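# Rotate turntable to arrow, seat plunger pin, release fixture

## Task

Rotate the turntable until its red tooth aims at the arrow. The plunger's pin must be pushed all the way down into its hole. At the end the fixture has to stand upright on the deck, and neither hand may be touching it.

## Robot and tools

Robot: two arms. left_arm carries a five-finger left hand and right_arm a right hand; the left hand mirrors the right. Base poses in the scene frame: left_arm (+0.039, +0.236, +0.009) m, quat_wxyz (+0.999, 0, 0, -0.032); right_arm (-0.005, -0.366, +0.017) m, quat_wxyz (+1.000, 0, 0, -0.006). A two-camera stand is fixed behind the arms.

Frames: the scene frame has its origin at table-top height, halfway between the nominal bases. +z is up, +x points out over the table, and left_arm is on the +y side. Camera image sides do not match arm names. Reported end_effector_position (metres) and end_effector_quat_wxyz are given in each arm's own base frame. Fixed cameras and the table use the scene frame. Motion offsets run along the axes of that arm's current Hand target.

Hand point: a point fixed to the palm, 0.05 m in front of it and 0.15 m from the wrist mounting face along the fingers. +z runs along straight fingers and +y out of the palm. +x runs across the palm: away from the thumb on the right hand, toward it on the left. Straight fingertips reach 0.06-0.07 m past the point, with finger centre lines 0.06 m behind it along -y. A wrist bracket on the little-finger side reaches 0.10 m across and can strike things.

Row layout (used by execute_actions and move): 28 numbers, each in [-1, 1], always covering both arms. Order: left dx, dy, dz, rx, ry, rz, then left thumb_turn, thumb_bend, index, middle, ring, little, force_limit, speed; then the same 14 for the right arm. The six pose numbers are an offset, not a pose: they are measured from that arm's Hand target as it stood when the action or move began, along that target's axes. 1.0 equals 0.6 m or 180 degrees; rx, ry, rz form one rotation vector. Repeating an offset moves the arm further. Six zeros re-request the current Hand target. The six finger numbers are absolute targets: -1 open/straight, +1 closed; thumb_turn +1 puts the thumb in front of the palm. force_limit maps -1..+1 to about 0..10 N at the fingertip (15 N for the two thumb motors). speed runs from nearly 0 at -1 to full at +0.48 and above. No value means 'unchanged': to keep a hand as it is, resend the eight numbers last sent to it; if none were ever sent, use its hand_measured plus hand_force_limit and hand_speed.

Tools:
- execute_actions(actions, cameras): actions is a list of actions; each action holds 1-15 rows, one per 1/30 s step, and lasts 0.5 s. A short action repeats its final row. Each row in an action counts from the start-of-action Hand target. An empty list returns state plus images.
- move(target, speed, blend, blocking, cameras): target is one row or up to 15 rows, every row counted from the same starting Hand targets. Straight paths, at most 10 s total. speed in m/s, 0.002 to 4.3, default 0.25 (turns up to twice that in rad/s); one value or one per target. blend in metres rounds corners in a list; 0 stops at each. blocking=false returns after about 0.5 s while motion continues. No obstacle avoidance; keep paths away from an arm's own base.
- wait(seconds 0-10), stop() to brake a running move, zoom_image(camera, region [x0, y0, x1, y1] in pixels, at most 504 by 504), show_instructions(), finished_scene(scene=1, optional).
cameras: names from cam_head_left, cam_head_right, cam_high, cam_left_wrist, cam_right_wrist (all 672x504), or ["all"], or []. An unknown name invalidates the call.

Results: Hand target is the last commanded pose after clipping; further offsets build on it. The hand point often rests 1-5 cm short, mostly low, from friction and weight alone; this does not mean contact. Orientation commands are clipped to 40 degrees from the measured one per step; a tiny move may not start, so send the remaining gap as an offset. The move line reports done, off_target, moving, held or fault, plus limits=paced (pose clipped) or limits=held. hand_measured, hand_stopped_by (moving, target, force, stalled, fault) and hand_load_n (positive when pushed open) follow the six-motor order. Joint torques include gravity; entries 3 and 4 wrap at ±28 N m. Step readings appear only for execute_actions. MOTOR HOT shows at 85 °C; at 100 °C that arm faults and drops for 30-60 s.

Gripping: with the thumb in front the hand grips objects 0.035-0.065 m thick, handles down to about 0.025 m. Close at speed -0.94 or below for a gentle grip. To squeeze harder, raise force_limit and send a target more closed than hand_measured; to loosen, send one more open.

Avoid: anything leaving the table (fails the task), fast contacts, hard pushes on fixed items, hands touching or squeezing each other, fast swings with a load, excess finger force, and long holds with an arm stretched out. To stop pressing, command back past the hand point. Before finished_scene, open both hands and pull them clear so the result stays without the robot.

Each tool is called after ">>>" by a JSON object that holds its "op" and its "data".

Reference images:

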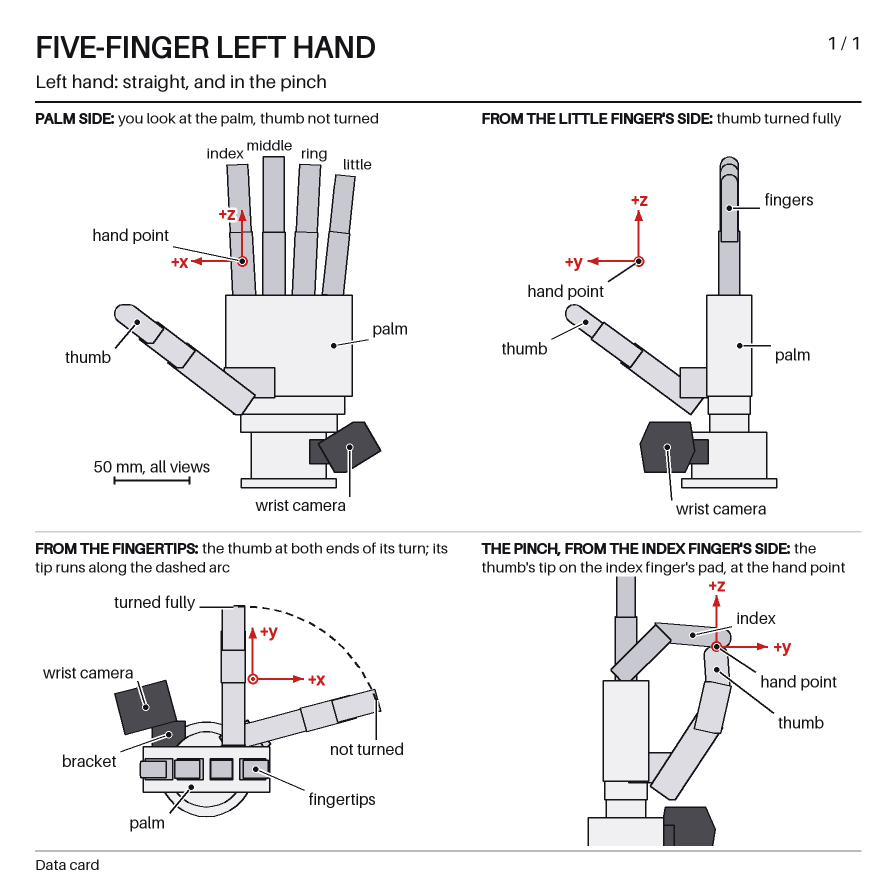

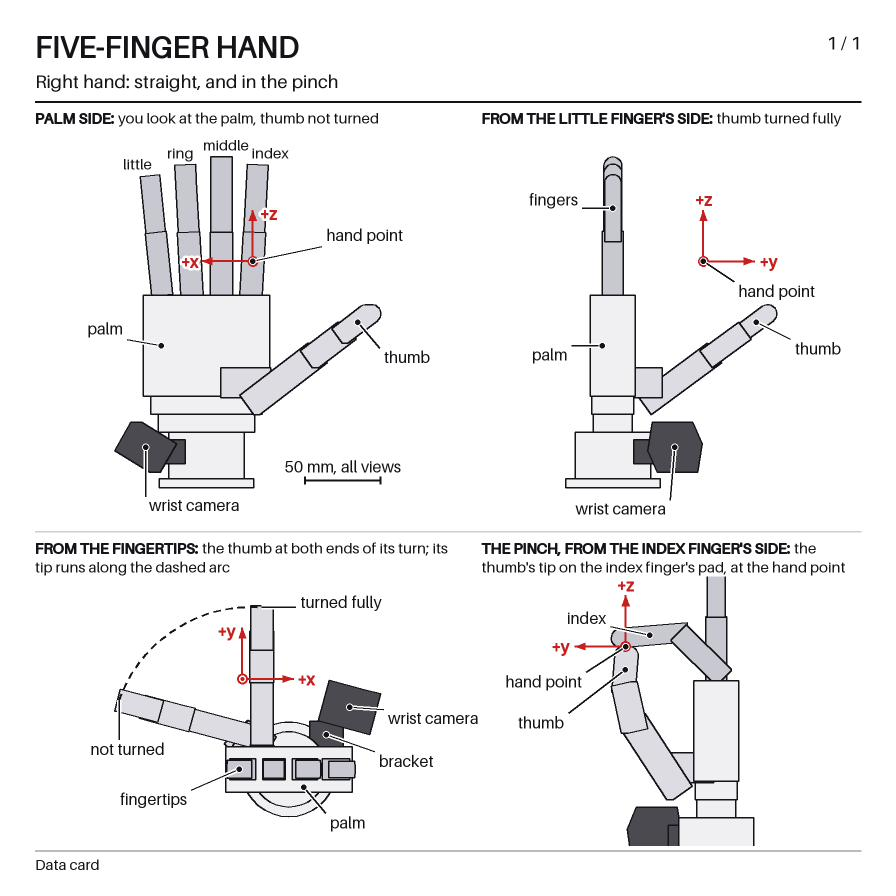

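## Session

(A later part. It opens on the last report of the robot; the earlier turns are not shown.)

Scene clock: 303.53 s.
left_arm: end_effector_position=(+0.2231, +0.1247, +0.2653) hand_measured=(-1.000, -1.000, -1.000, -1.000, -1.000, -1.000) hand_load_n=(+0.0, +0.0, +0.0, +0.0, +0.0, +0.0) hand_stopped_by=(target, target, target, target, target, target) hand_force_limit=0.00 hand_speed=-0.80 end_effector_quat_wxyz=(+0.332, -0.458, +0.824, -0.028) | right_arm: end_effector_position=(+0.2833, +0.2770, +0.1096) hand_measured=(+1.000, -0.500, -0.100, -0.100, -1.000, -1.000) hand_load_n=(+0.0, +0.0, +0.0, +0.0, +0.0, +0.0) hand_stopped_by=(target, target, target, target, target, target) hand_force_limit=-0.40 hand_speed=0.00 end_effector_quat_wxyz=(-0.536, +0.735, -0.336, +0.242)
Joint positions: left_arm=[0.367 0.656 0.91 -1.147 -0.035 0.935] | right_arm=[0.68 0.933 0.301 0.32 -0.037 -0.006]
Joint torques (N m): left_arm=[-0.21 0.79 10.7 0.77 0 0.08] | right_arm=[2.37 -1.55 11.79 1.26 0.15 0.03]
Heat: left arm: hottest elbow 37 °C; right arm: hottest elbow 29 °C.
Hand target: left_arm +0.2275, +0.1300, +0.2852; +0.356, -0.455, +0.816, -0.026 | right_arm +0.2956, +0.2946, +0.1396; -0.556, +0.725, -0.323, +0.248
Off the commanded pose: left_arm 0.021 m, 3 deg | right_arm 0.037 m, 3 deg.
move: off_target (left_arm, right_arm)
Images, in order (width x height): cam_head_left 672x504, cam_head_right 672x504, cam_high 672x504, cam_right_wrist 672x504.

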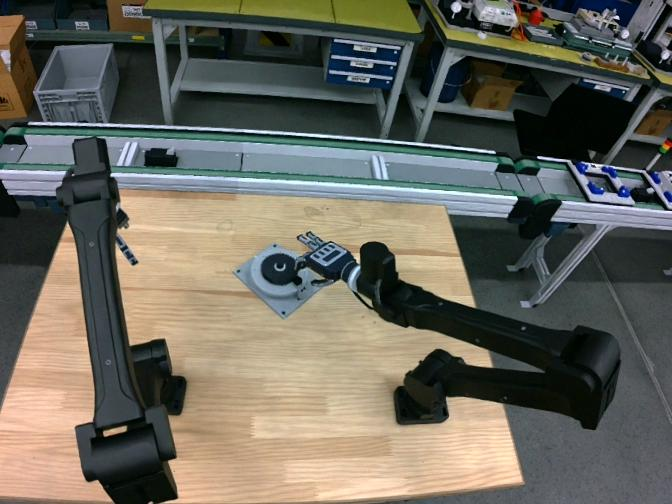

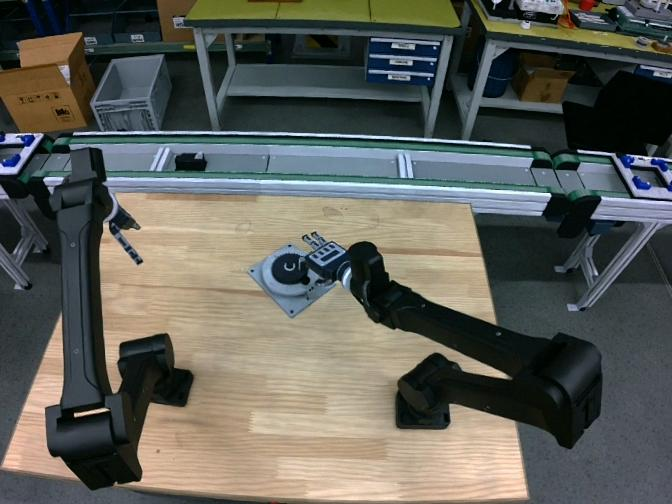

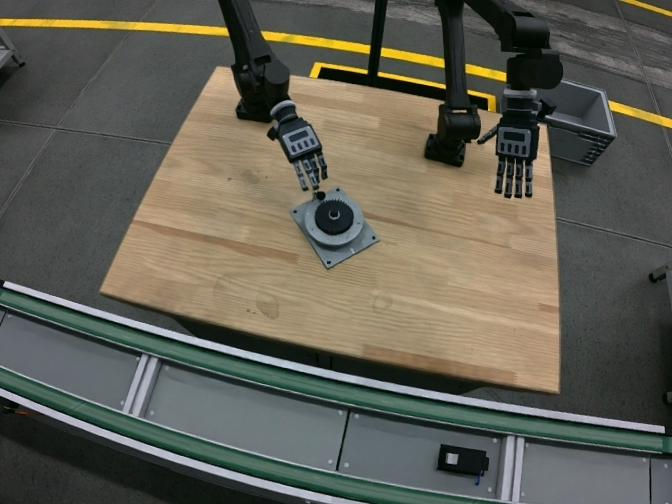

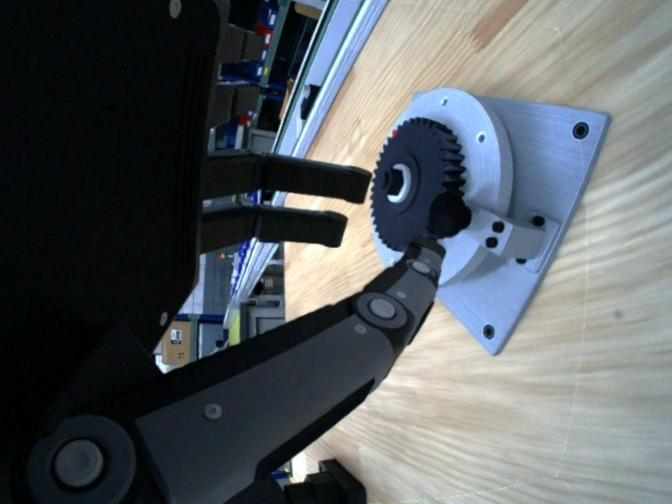

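>>> {"op": "move", "data": {"target": [0,0,0,0,0,0,-1,-1,-1,-1,-1,-1,0,-0.8,0.005,0.072,0.02,0,0,0,1,-0.5,-0.1,-0.1,-1,-1,-0.4,0], "speed": 0.1, "cameras": ["cam_head_left","cam_head_right","cam_high","cam_right_wrist"]}}

>>> {"op": "zoom_image", "data": {"camera": "cam_head_right", "region": [260, 220, 360, 300]}}

>>> {"op": "zoom_image", "data": {"camera": "cam_head_left", "region": [260, 220, 360, 300]}}

>>> {"op": "zoom_image", "data": {"camera": "cam_high", "region": [270, 150, 370, 230]}}

>>> {"op": "zoom_image", "data": {"camera": "cam_right_wrist", "region": [260, 100, 560, 350]}}

Scene clock: 339.20 s.
left_arm: end_effector_position=(+0.2231, +0.1247, +0.2653) hand_measured=(-1.000, -1.000, -1.000, -1.000, -1.000, -1.000) hand_load_n=(+0.0, +0.0, +0.0, +0.0, +0.0, +0.0) hand_stopped_by=(target, target, target, target, target, target) hand_force_limit=0.00 hand_speed=-0.80 end_effector_quat_wxyz=(+0.332, -0.458, +0.824, -0.028) | right_arm: end_effector_position=(+0.2981, +0.2853, +0.0840) hand_measured=(+1.000, -0.500, -0.100, -0.100, -1.000, -1.000) hand_load_n=(+0.0, +0.0, +0.0, +0.0, +0.0, +0.0) hand_stopped_by=(target, target, target, target, target, target) hand_force_limit=-0.40 hand_speed=0.00 end_effector_quat_wxyz=(-0.539, +0.732, -0.337, +0.245)
Joint positions: left_arm=[0.367 0.656 0.91 -1.147 -0.035 0.935] | right_arm=[0.673 1.103 0.29 0.51 -0.039 -0.006]
Joint torques (N m): left_arm=[-0.21 0.79 10.66 0.77 0 0.08] | right_arm=[2.02 -3.14 6.16 3.04 -0.1 0]
Heat: left arm: hottest elbow 38 °C; right arm: hottest elbow 32 °C.
Hand target: left_arm +0.2275, +0.1300, +0.2852; +0.356, -0.455, +0.816, -0.026 | right_arm +0.2979, +0.2926, +0.0948; -0.556, +0.725, -0.323, +0.248
Off the commanded pose: left_arm 0.021 m, 3 deg | right_arm 0.013 m, 3 deg.
move: off_target (left_arm, right_arm)
Images, in order (width x height): cam_head_left 672x504, cam_head_right 672x504, cam_high 672x504, cam_right_wrist 672x504.

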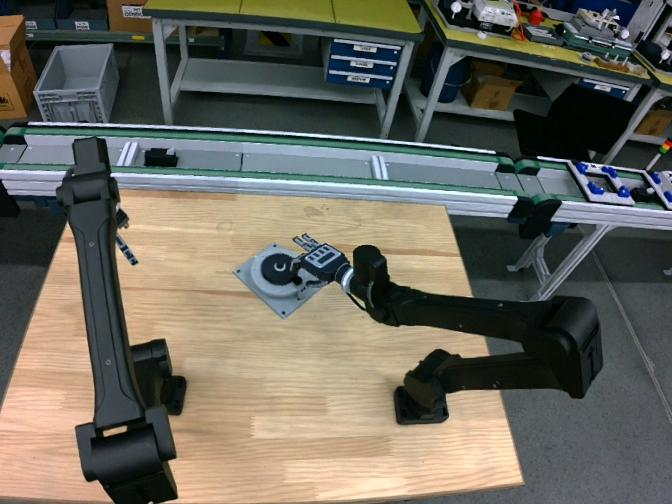

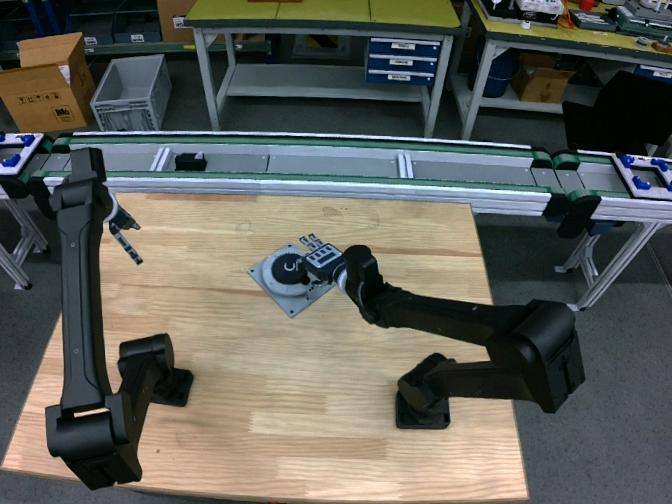

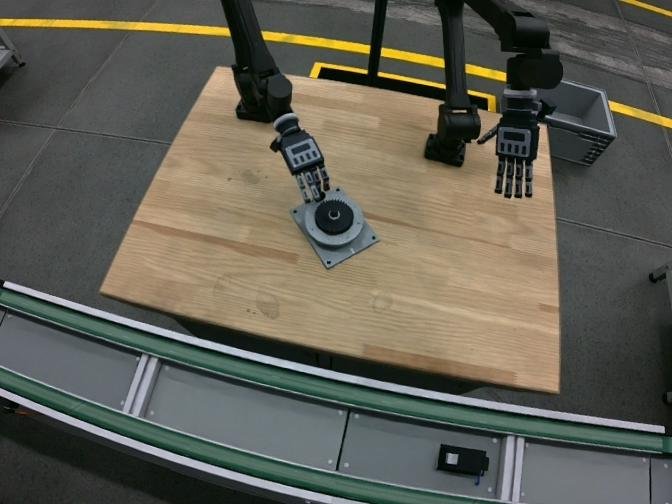

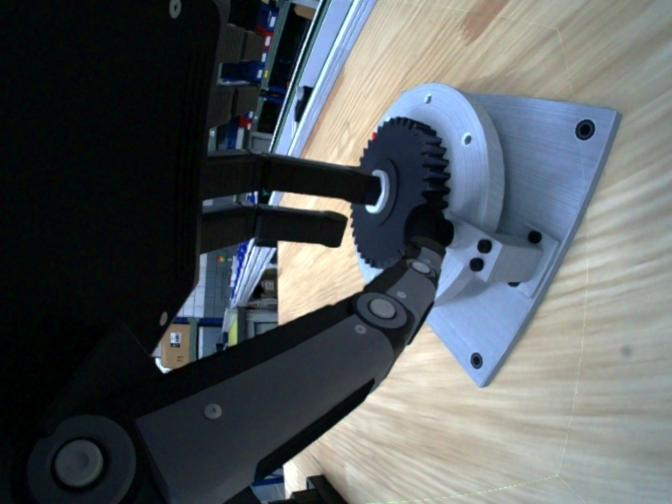

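Scaled by 5.040 from the camera's 672x504 image, which has a finer 960x720 frame.

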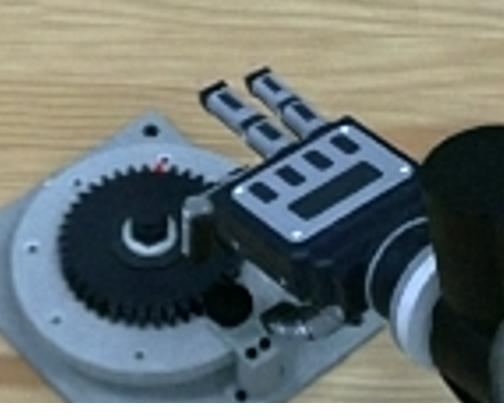

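Scaled by 5.040 from the camera's 672x504 image, which has a finer 960x720 frame.

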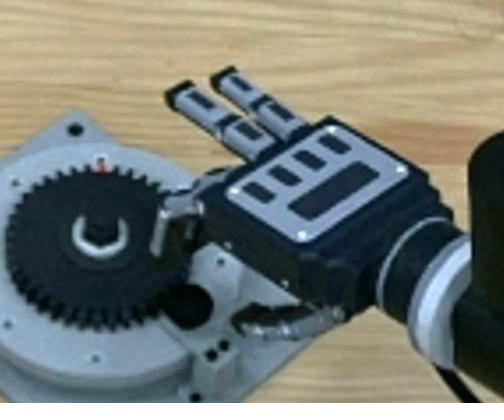

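Scaled by 5.040 from the camera's 672x504 image, which has a finer 960x720 frame.

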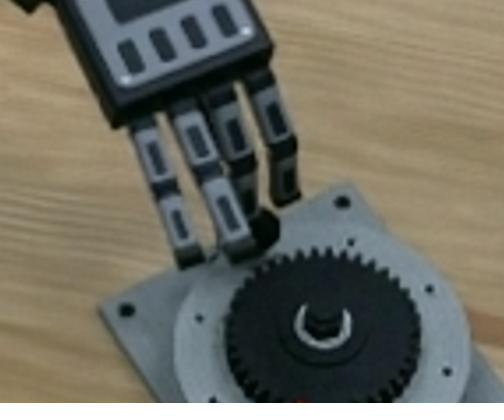

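Scaled by 1.680 from the camera's 672x504 image, which has a finer 960x720 frame.

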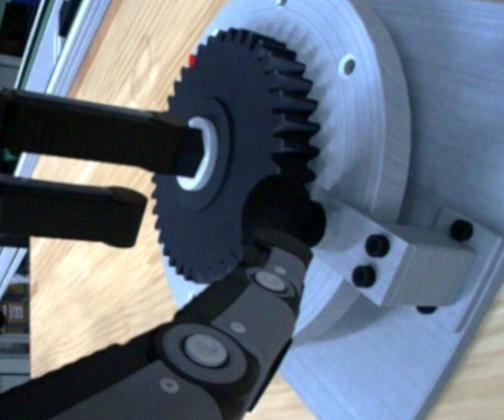

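>>> {"op": "move", "data": {"target": [0,0,0,0,0,0,-1,-1,-1,-1,-1,-1,0,-0.8,-0.011,0.0243,0.011,0,0,0,1,-0.5,-0.1,-0.1,-1,-1,-0.4,0], "speed": 0.06, "cameras": ["cam_head_left","cam_high","cam_right_wrist"]}}

>>> {"op": "zoom_image", "data": {"camera": "cam_head_left", "region": [260, 220, 360, 300]}}

>>> {"op": "zoom_image", "data": {"camera": "cam_high", "region": [290, 160, 350, 220]}}

>>> {"op": "zoom_image", "data": {"camera": "cam_right_wrist", "region": [260, 100, 560, 350]}}

Scene clock: 379.00 s.
left_arm: end_effector_position=(+0.2231, +0.1247, +0.2653) hand_measured=(-1.000, -1.000, -1.000, -1.000, -1.000, -1.000) hand_load_n=(+0.0, +0.5, +0.0, +0.0, +0.0, +0.0) hand_stopped_by=(target, target, target, target, target, target) hand_force_limit=0.00 hand_speed=-0.80 end_effector_quat_wxyz=(+0.332, -0.458, +0.824, -0.028) | right_arm: end_effector_position=(+0.2949, +0.2932, +0.0699) hand_measured=(+1.000, -0.500, -0.100, -0.100, -1.000, -1.000) hand_load_n=(+0.0, +0.0, +0.0, +0.0, +0.0, +0.0) hand_stopped_by=(target, target, target, target, target, target) hand_force_limit=-0.40 hand_speed=0.00 end_effector_quat_wxyz=(-0.541, +0.733, -0.331, +0.244)
Joint positions: left_arm=[0.367 0.656 0.91 -1.147 -0.035 0.935] | right_arm=[0.7 1.179 0.276 0.603 -0.022 -0.006]
Joint torques (N m): left_arm=[-0.26 0.79 10.67 0.77 0 0.09] | right_arm=[1.67 -3.37 5.53 3.04 0.21 0.06]
Heat: left arm: hottest elbow 38 °C; right arm: hottest elbow 30 °C.
Hand target: left_arm +0.2275, +0.1300, +0.2852; +0.356, -0.455, +0.816, -0.026 | right_arm +0.2954, +0.2992, +0.0790; -0.556, +0.725, -0.323, +0.248
Off the commanded pose: left_arm 0.021 m, 3 deg | right_arm 0.011 m, 2 deg.
move: off_target (left_arm, right_arm)
Images, in order (width x height): cam_head_left 672x504, cam_high 672x504, cam_right_wrist 672x504.

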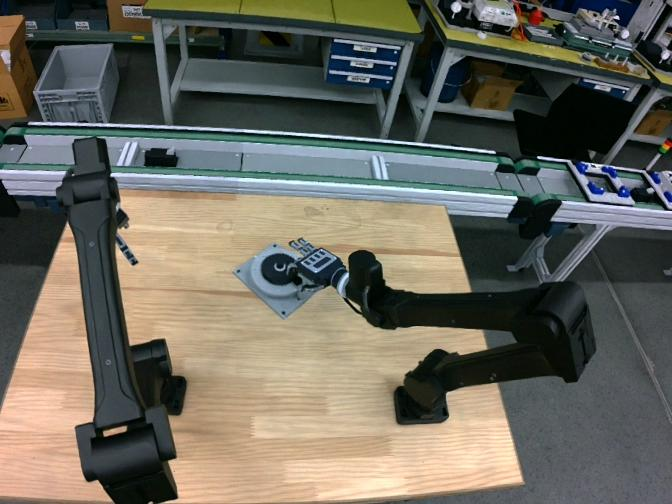

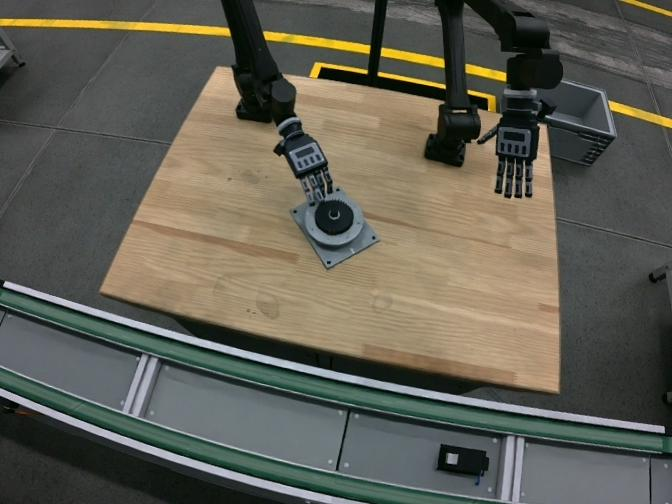

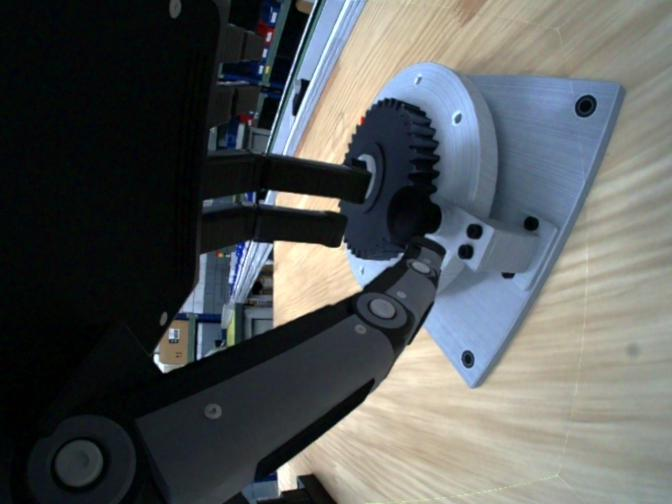

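Scaled by 5.040 from the camera's 672x504 image, which has a finer 960x720 frame.

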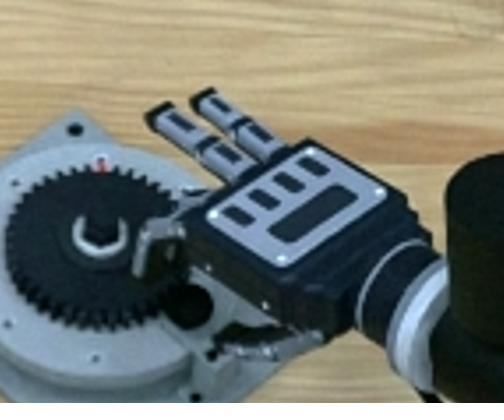

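Scaled by 8.400 from the camera's 672x504 image, which has a finer 960x720 frame.

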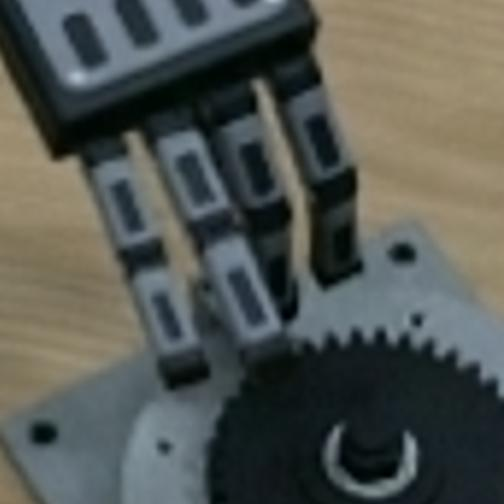

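Scaled by 1.680 from the camera's 672x504 image, which has a finer 960x720 frame.

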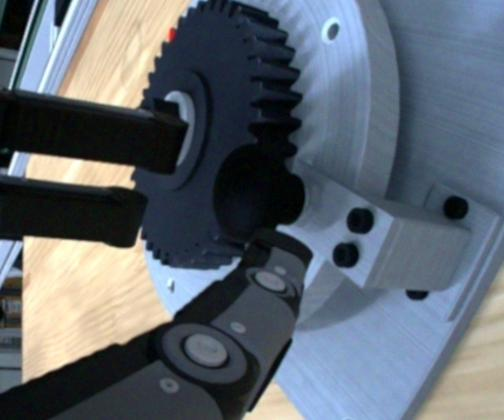

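>>> {"op": "move", "data": {"target": [0,0,0,0,0,0,-1,-1,-1,-1,-1,-1,0,-0.8,0.0055,0.0185,0.0115,0,0,0,1,-0.5,-0.1,-0.1,-1,-1,-0.4,0], "speed": 0.05, "cameras": ["cam_head_left","cam_high","cam_right_wrist"]}}

>>> {"op": "zoom_image", "data": {"camera": "cam_head_left", "region": [260, 220, 360, 300]}}

>>> {"op": "zoom_image", "data": {"camera": "cam_high", "region": [290, 160, 350, 220]}}

>>> {"op": "zoom_image", "data": {"camera": "cam_right_wrist", "region": [260, 100, 560, 350]}}

Scene clock: 423.60 s.
left_arm: end_effector_position=(+0.2231, +0.1247, +0.2653) hand_measured=(-1.000, -1.000, -1.000, -1.000, -1.000, -1.000) hand_load_n=(+0.0, +0.0, +0.0, -0.5, +0.0, +0.0) hand_stopped_by=(target, target, target, target, target, target) hand_force_limit=0.00 hand_speed=-0.80 end_effector_quat_wxyz=(+0.332, -0.458, +0.824, -0.028) | right_arm: end_effector_position=(+0.3026, +0.2937, +0.0600) hand_measured=(+1.000, -0.500, -0.100, -0.100, -1.000, -1.000) hand_load_n=(+0.0, +0.0, +0.0, +0.0, +0.0, +0.0) hand_stopped_by=(target, target, target, target, target, target) hand_force_limit=-0.40 hand_speed=0.00 end_effector_quat_wxyz=(-0.543, +0.730, -0.334, +0.248)
Joint positions: left_arm=[0.367 0.656 0.91 -1.147 -0.035 0.935] | right_arm=[0.688 1.251 0.276 0.682 -0.025 -0.006]
Joint torques (N m): left_arm=[-0.21 0.73 10.67 0.79 0 0.08] | right_arm=[1.49 -3.78 4.74 3.06 -0.1 0.04]
Heat: left arm: hottest elbow 38 °C; right arm: hottest elbow 29 °C.
Hand target: left_arm +0.2275, +0.1300, +0.2852; +0.356, -0.455, +0.816, -0.026 | right_arm +0.3004, +0.2993, +0.0665; -0.556, +0.725, -0.323, +0.248
Off the commanded pose: left_arm 0.021 m, 3 deg | right_arm 0.009 m, 2 deg.
move: off_target (left_arm)
Images, in order (width x height): cam_head_left 672x504, cam_high 672x504, cam_right_wrist 672x504.

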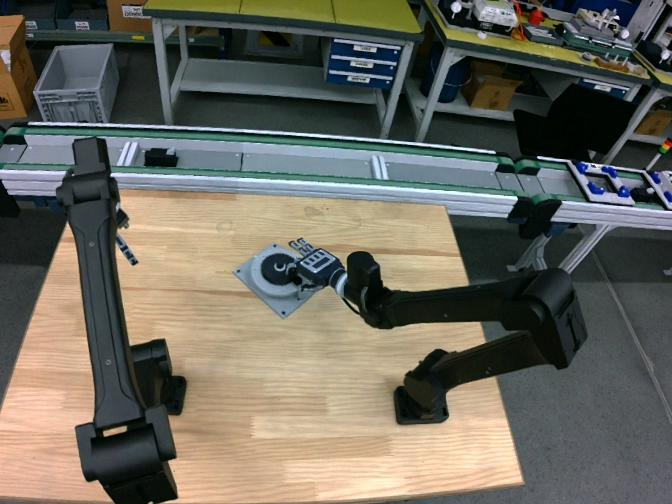

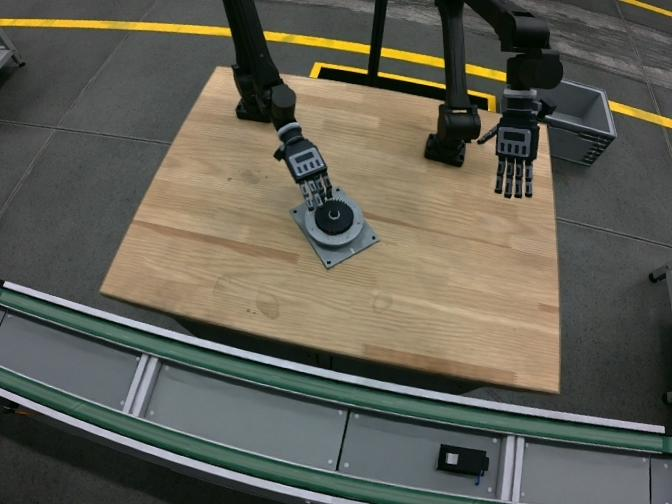

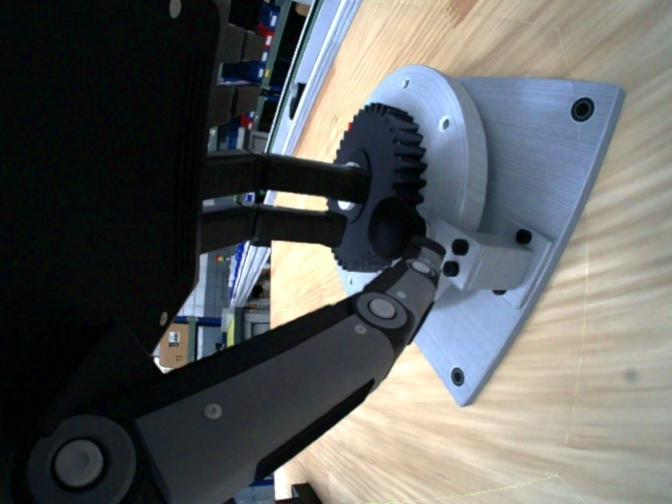

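Scaled by 5.040 from the camera's 672x504 image, which has a finer 960x720 frame.

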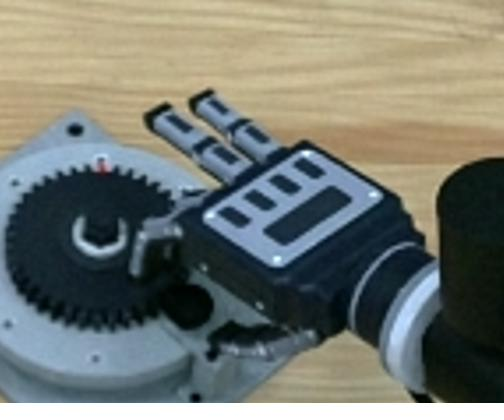

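Scaled by 8.400 from the camera's 672x504 image, which has a finer 960x720 frame.

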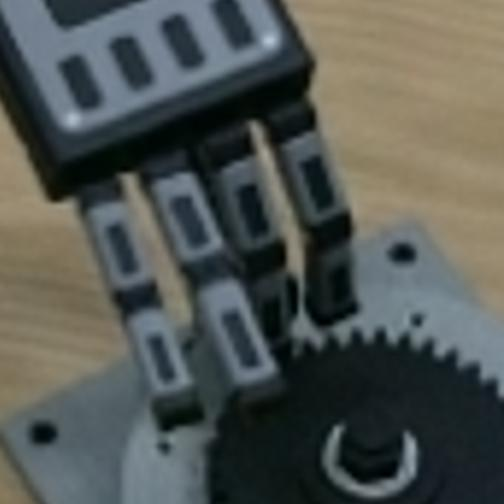

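Scaled by 1.680 from the camera's 672x504 image, which has a finer 960x720 frame.

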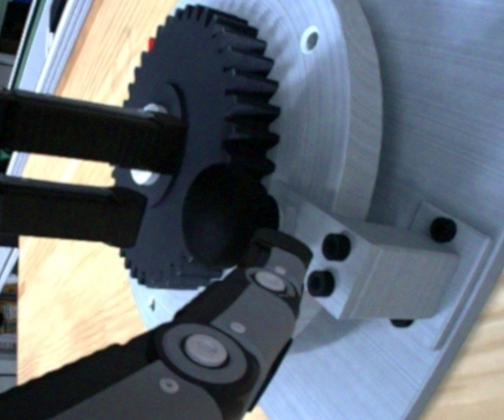

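>>> {"op": "move", "data": {"target": [[0,0,0,0,0,0,-1,-1,-1,-1,-1,-1,0,-0.8,-0.002,0.009,0.001,0,0,0,1,-0.5,-0.1,-0.1,-1,-1,-0.4,0],[0,0,0,0,0,0,-1,-1,-1,-1,-1,-1,0,-0.8,-0.002,0.009,0.001,0,0,0,1,0.3,0.4,0.4,-1,-1,-0.4,-0.88]], "speed": 0.05, "cameras": ["cam_head_left","cam_high","cam_right_wrist"]}}

>>> {"op": "zoom_image", "data": {"camera": "cam_head_left", "region": [260, 220, 360, 300]}}

>>> {"op": "zoom_image", "data": {"camera": "cam_high", "region": [290, 160, 350, 220]}}

>>> {"op": "zoom_image", "data": {"camera": "cam_right_wrist", "region": [260, 100, 560, 350]}}

Scene clock: 445.27 s.
left_arm: end_effector_position=(+0.2231, +0.1247, +0.2653) hand_measured=(-1.000, -1.000, -1.000, -1.000, -1.000, -1.000) hand_load_n=(+0.0, +0.0, +0.0, +0.0, +0.0, +0.0) hand_stopped_by=(target, target, target, target, target, target) hand_force_limit=0.00 hand_speed=-0.80 end_effector_quat_wxyz=(+0.332, -0.458, +0.824, -0.028) | right_arm: end_effector_position=(+0.3042, +0.2950, +0.0624) hand_measured=(+1.000, -0.292, +0.366, +0.298, -1.000, -1.000) hand_load_n=(+0.0, +5.0, +4.0, +6.5, +0.0, +0.0) hand_stopped_by=(target, force, force, force, target, target) hand_force_limit=-0.40 hand_speed=-0.88 end_effector_quat_wxyz=(-0.554, +0.721, -0.330, +0.253)
Joint positions: left_arm=[0.367 0.656 0.91 -1.147 -0.035 0.935] | right_arm=[0.688 1.271 0.265 0.745 -0.025 -0.006]
Joint torques (N m): left_arm=[-0.21 0.79 10.69 0.77 0 0.08] | right_arm=[1.85 -3.55 4.82 1.72 0.08 0.04]
Heat: left arm: hottest elbow 39 °C; right arm: hottest elbow 28 °C.
Hand target: left_arm +0.2275, +0.1300, +0.2852; +0.356, -0.455, +0.816, -0.026 | right_arm +0.2990, +0.2996, +0.0611; -0.556, +0.725, -0.323, +0.248
Off the commanded pose: left_arm 0.021 m, 3 deg | right_arm 0.007 m, 1 deg.
move: off_target (left_arm); target 2's new numbers were sent with right_arm's hand 0.011 m and 2 deg from that target
Images, in order (width x height): cam_head_left 672x504, cam_high 672x504, cam_right_wrist 672x504.

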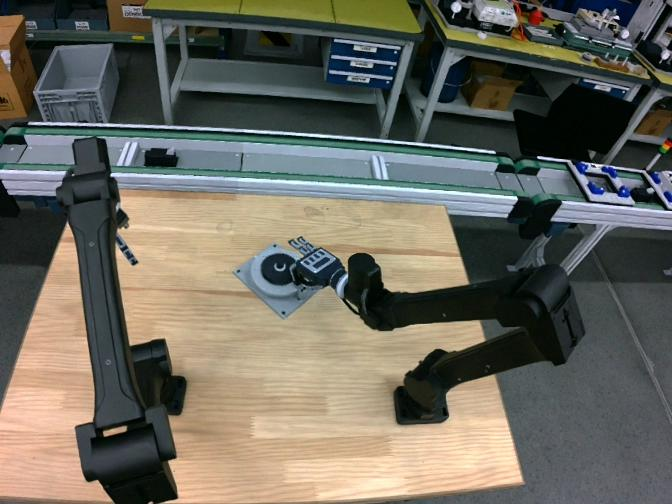

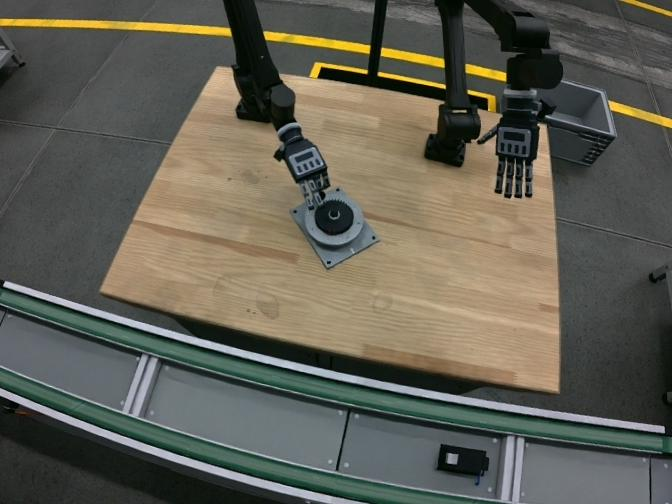

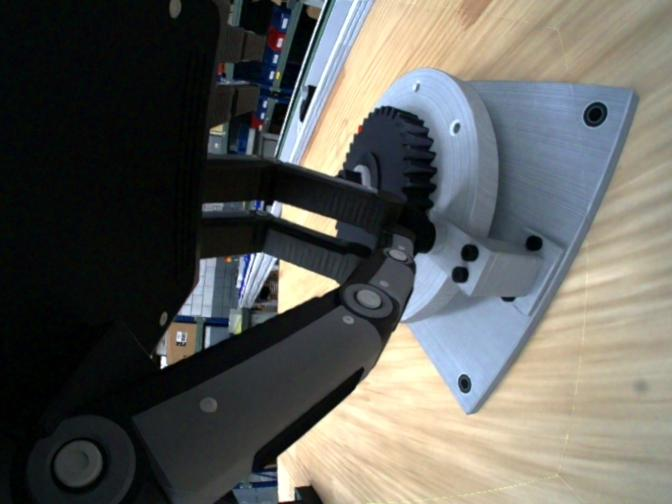

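Scaled by 5.040 from the camera's 672x504 image, which has a finer 960x720 frame.

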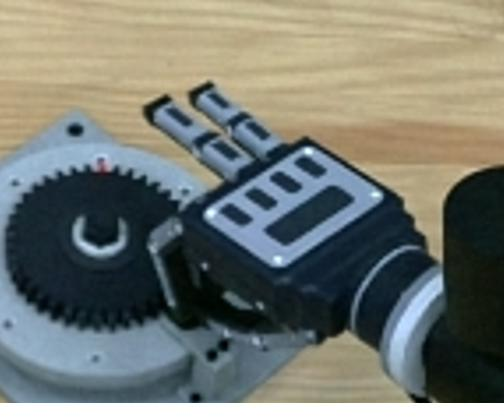

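Scaled by 8.400 from the camera's 672x504 image, which has a finer 960x720 frame.

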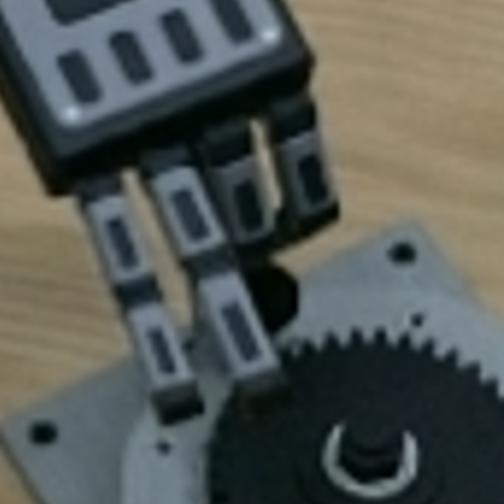

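Scaled by 1.680 from the camera's 672x504 image, which has a finer 960x720 frame.

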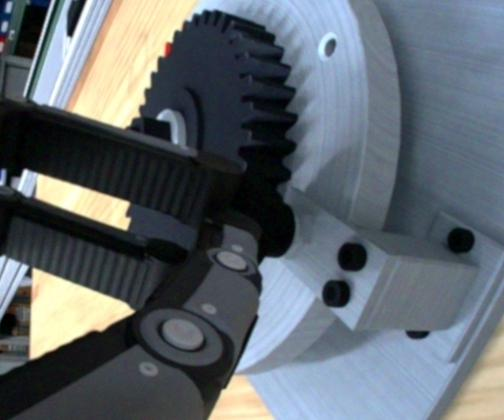

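>>> {"op": "move", "data": {"target": [[0,0,0,0,0,0,-1,-1,-1,-1,-1,-1,0,-0.8,0,-0.005,0,0,0,0,1,-0.5,-0.12,-0.12,-1,-1,-0.4,0],[0,0,0,0,0,0,-1,-1,-1,-1,-1,-1,0,-0.8,-0.0013,0.0175,0.0033,0,0,0,1,-0.5,-0.12,-0.12,-1,-1,-0.4,0]], "speed": 0.05, "cameras": ["cam_head_left","cam_high","cam_right_wrist"]}}

>>> {"op": "zoom_image", "data": {"camera": "cam_head_left", "region": [260, 220, 360, 300]}}

>>> {"op": "zoom_image", "data": {"camera": "cam_high", "region": [290, 160, 350, 220]}}

>>> {"op": "zoom_image", "data": {"camera": "cam_right_wrist", "region": [260, 100, 560, 350]}}

Scene clock: 474.17 s.
left_arm: end_effector_position=(+0.2231, +0.1247, +0.2653) hand_measured=(-1.000, -1.000, -1.000, -1.000, -1.000, -1.000) hand_load_n=(+0.0, +0.0, +0.0, +0.0, +0.0, +0.0) hand_stopped_by=(target, target, target, target, target, target) hand_force_limit=0.00 hand_speed=-0.80 end_effector_quat_wxyz=(+0.332, -0.458, +0.824, -0.028) | right_arm: end_effector_position=(+0.3013, +0.2926, +0.0489) hand_measured=(+1.000, -0.500, -0.120, -0.120, -1.000, -1.000) hand_load_n=(-0.5, +0.5, +0.0, +0.0, +0.0, +0.0) hand_stopped_by=(target, target, target, target, target, target) hand_force_limit=-0.40 hand_speed=0.00 end_effector_quat_wxyz=(-0.548, +0.726, -0.332, +0.250)
Joint positions: left_arm=[0.367 0.656 0.91 -1.147 -0.035 0.935] | right_arm=[0.688 1.315 0.253 0.784 -0.025 -0.006]
Joint torques (N m): left_arm=[-0.21 0.79 10.69 0.76 0 0.08] | right_arm=[2.02 -3.08 4.55 2.82 0.2 0.05]
Heat: left arm: hottest elbow 39 °C; right arm: hottest elbow 28 °C.
Hand target: left_arm +0.2275, +0.1300, +0.2852; +0.356, -0.455, +0.816, -0.026 | right_arm +0.2979, +0.2997, +0.0505; -0.556, +0.725, -0.323, +0.248
Off the commanded pose: left_arm 0.021 m, 3 deg | right_arm 0.008 m, 1 deg.
move: off_target (left_arm)
Images, in order (width x height): cam_head_left 672x504, cam_high 672x504, cam_right_wrist 672x504.

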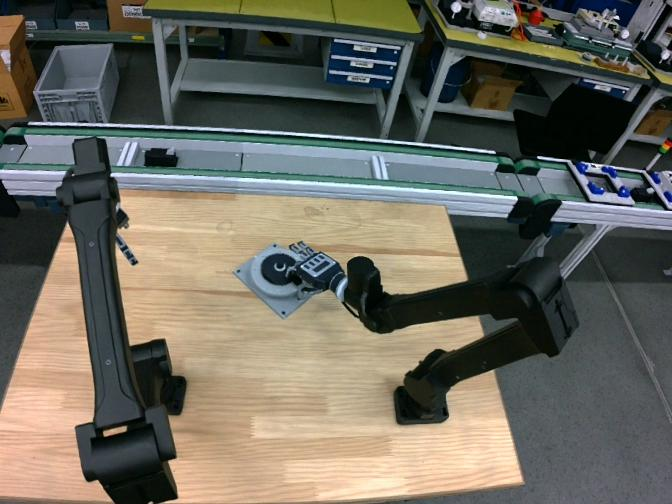

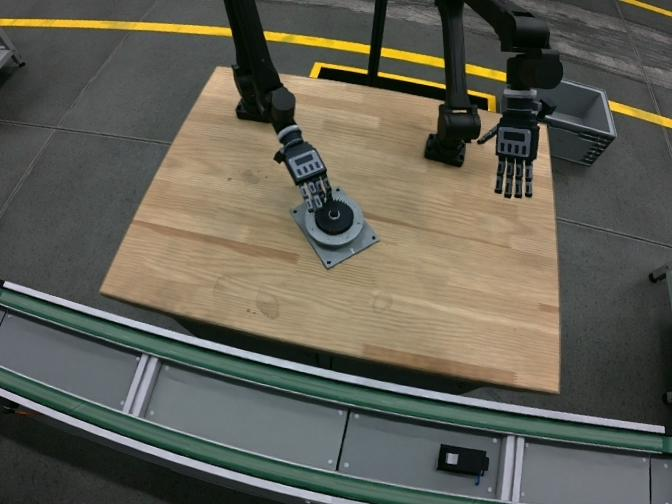

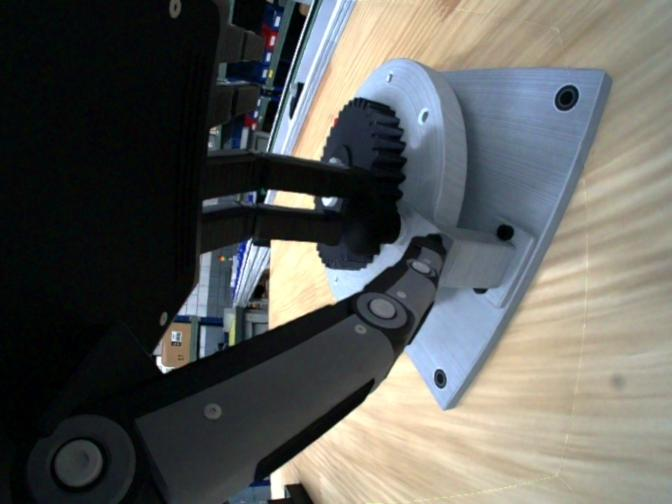

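Scaled by 5.040 from the camera's 672x504 image, which has a finer 960x720 frame.

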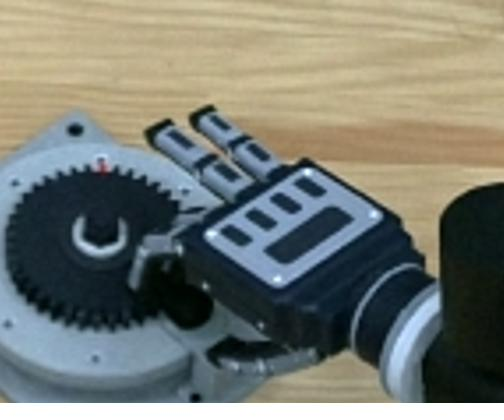

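Scaled by 8.400 from the camera's 672x504 image, which has a finer 960x720 frame.

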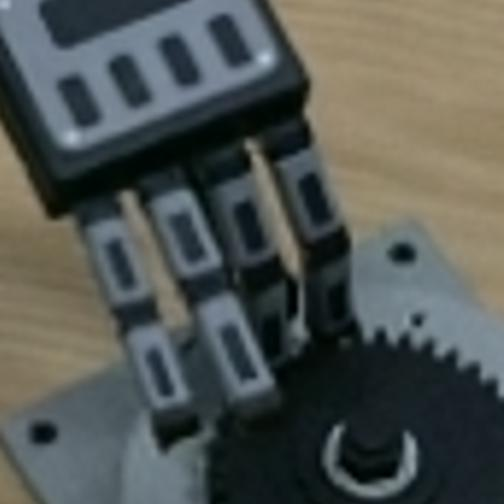

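Scaled by 1.680 from the camera's 672x504 image, which has a finer 960x720 frame.

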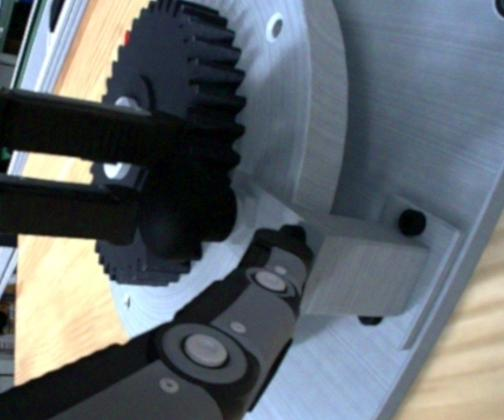

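>>> {"op": "move", "data": {"target": [0,0,0,0,0,0,-1,-1,-1,-1,-1,-1,0,-0.8,0,0,0,0,0,0,1,0.3,0.4,0.4,-1,-1,-0.4,-0.88], "speed": 0.05, "cameras": ["cam_head_left","cam_high","cam_right_wrist"]}}

>>> {"op": "zoom_image", "data": {"camera": "cam_high", "region": [290, 160, 350, 220]}}

>>> {"op": "zoom_image", "data": {"camera": "cam_right_wrist", "region": [260, 100, 560, 350]}}

Scene clock: 484.40 s.
left_arm: end_effector_position=(+0.2231, +0.1247, +0.2653) hand_measured=(-1.000, -1.000, -1.000, -1.000, -1.000, -1.000) hand_load_n=(+0.0, +0.0, +0.0, +0.0, +0.0, +0.0) hand_stopped_by=(target, target, target, target, target, target) hand_force_limit=0.00 hand_speed=-0.80 end_effector_quat_wxyz=(+0.332, -0.458, +0.824, -0.028) | right_arm: end_effector_position=(+0.2960, +0.2972, +0.0474) hand_measured=(+1.000, -0.252, +0.334, -0.066, -1.000, -1.000) hand_load_n=(+0.0, +5.0, +5.5, +2.0, +0.0, +0.0) hand_stopped_by=(target, force, force, force, target, target) hand_force_limit=-0.40 hand_speed=-0.88 end_effector_quat_wxyz=(-0.550, +0.729, -0.325, +0.244)
Joint positions: left_arm=[0.367 0.656 0.91 -1.147 -0.035 0.935] | right_arm=[0.702 1.321 0.251 0.791 -0.031 -0.006]
Joint torques (N m): left_arm=[-0.15 0.73 10.67 0.77 0 0.09] | right_arm=[2.02 -3.43 4.63 2.54 0.18 0.05]
Heat: left arm: hottest elbow 39 °C; right arm: hottest elbow 27 °C.
Hand target: left_arm +0.2275, +0.1300, +0.2852; +0.356, -0.455, +0.816, -0.026 | right_arm +0.2979, +0.2997, +0.0505; -0.556, +0.725, -0.323, +0.248
Off the commanded pose: left_arm 0.021 m, 3 deg | right_arm 0.004 m, 1 deg.
move: off_target (left_arm)
Images, in order (width x height): cam_head_left 672x504, cam_high 672x504, cam_right_wrist 672x504.

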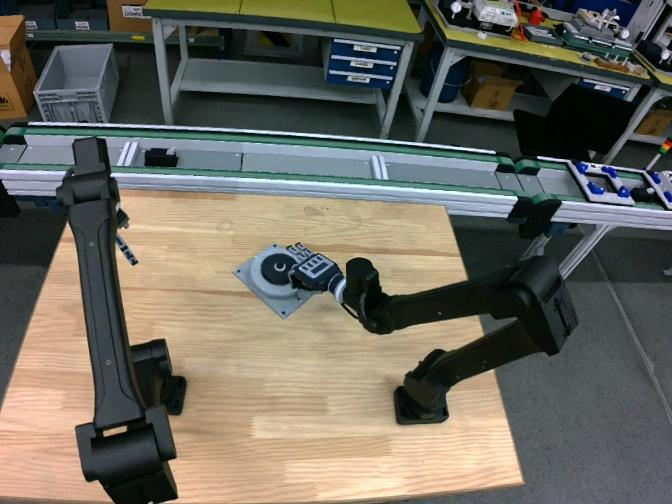

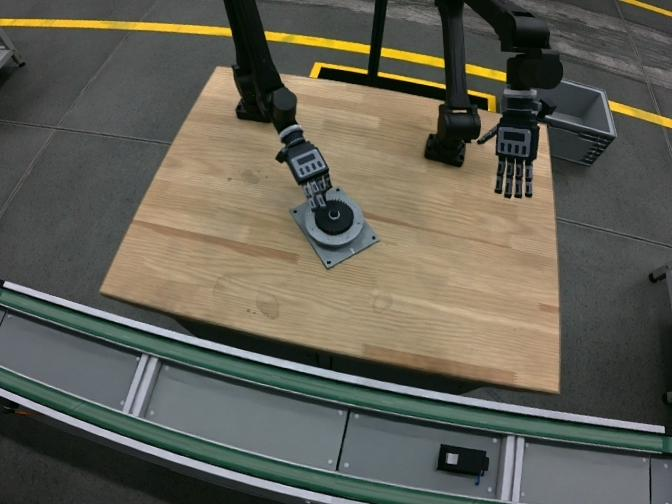

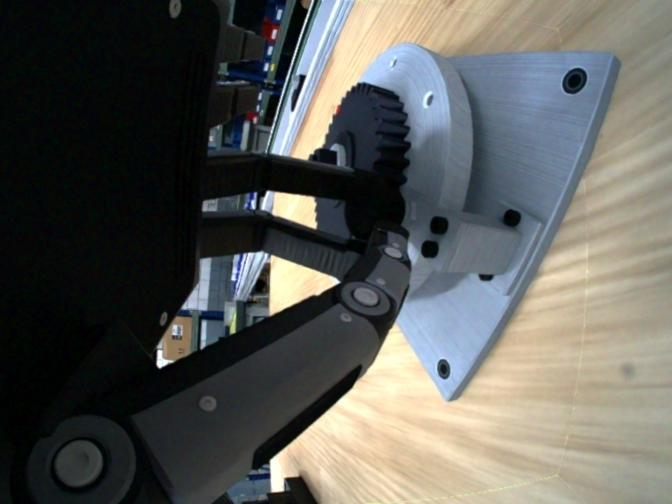

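Scaled by 8.400 from the camera's 672x504 image, which has a finer 960x720 frame.

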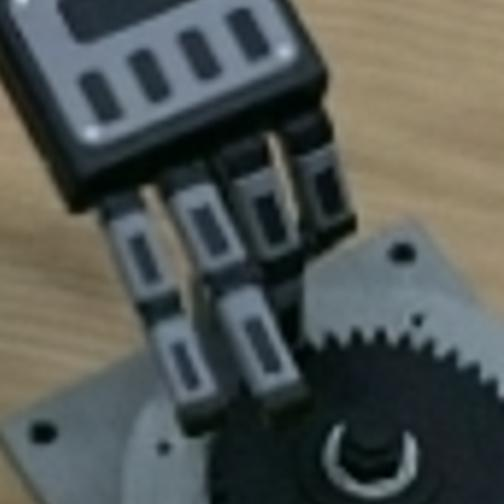

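Scaled by 1.680 from the camera's 672x504 image, which has a finer 960x720 frame.

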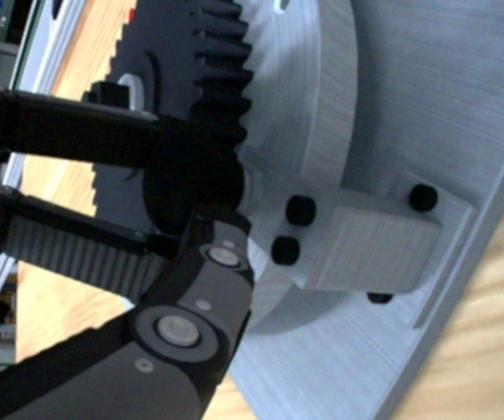

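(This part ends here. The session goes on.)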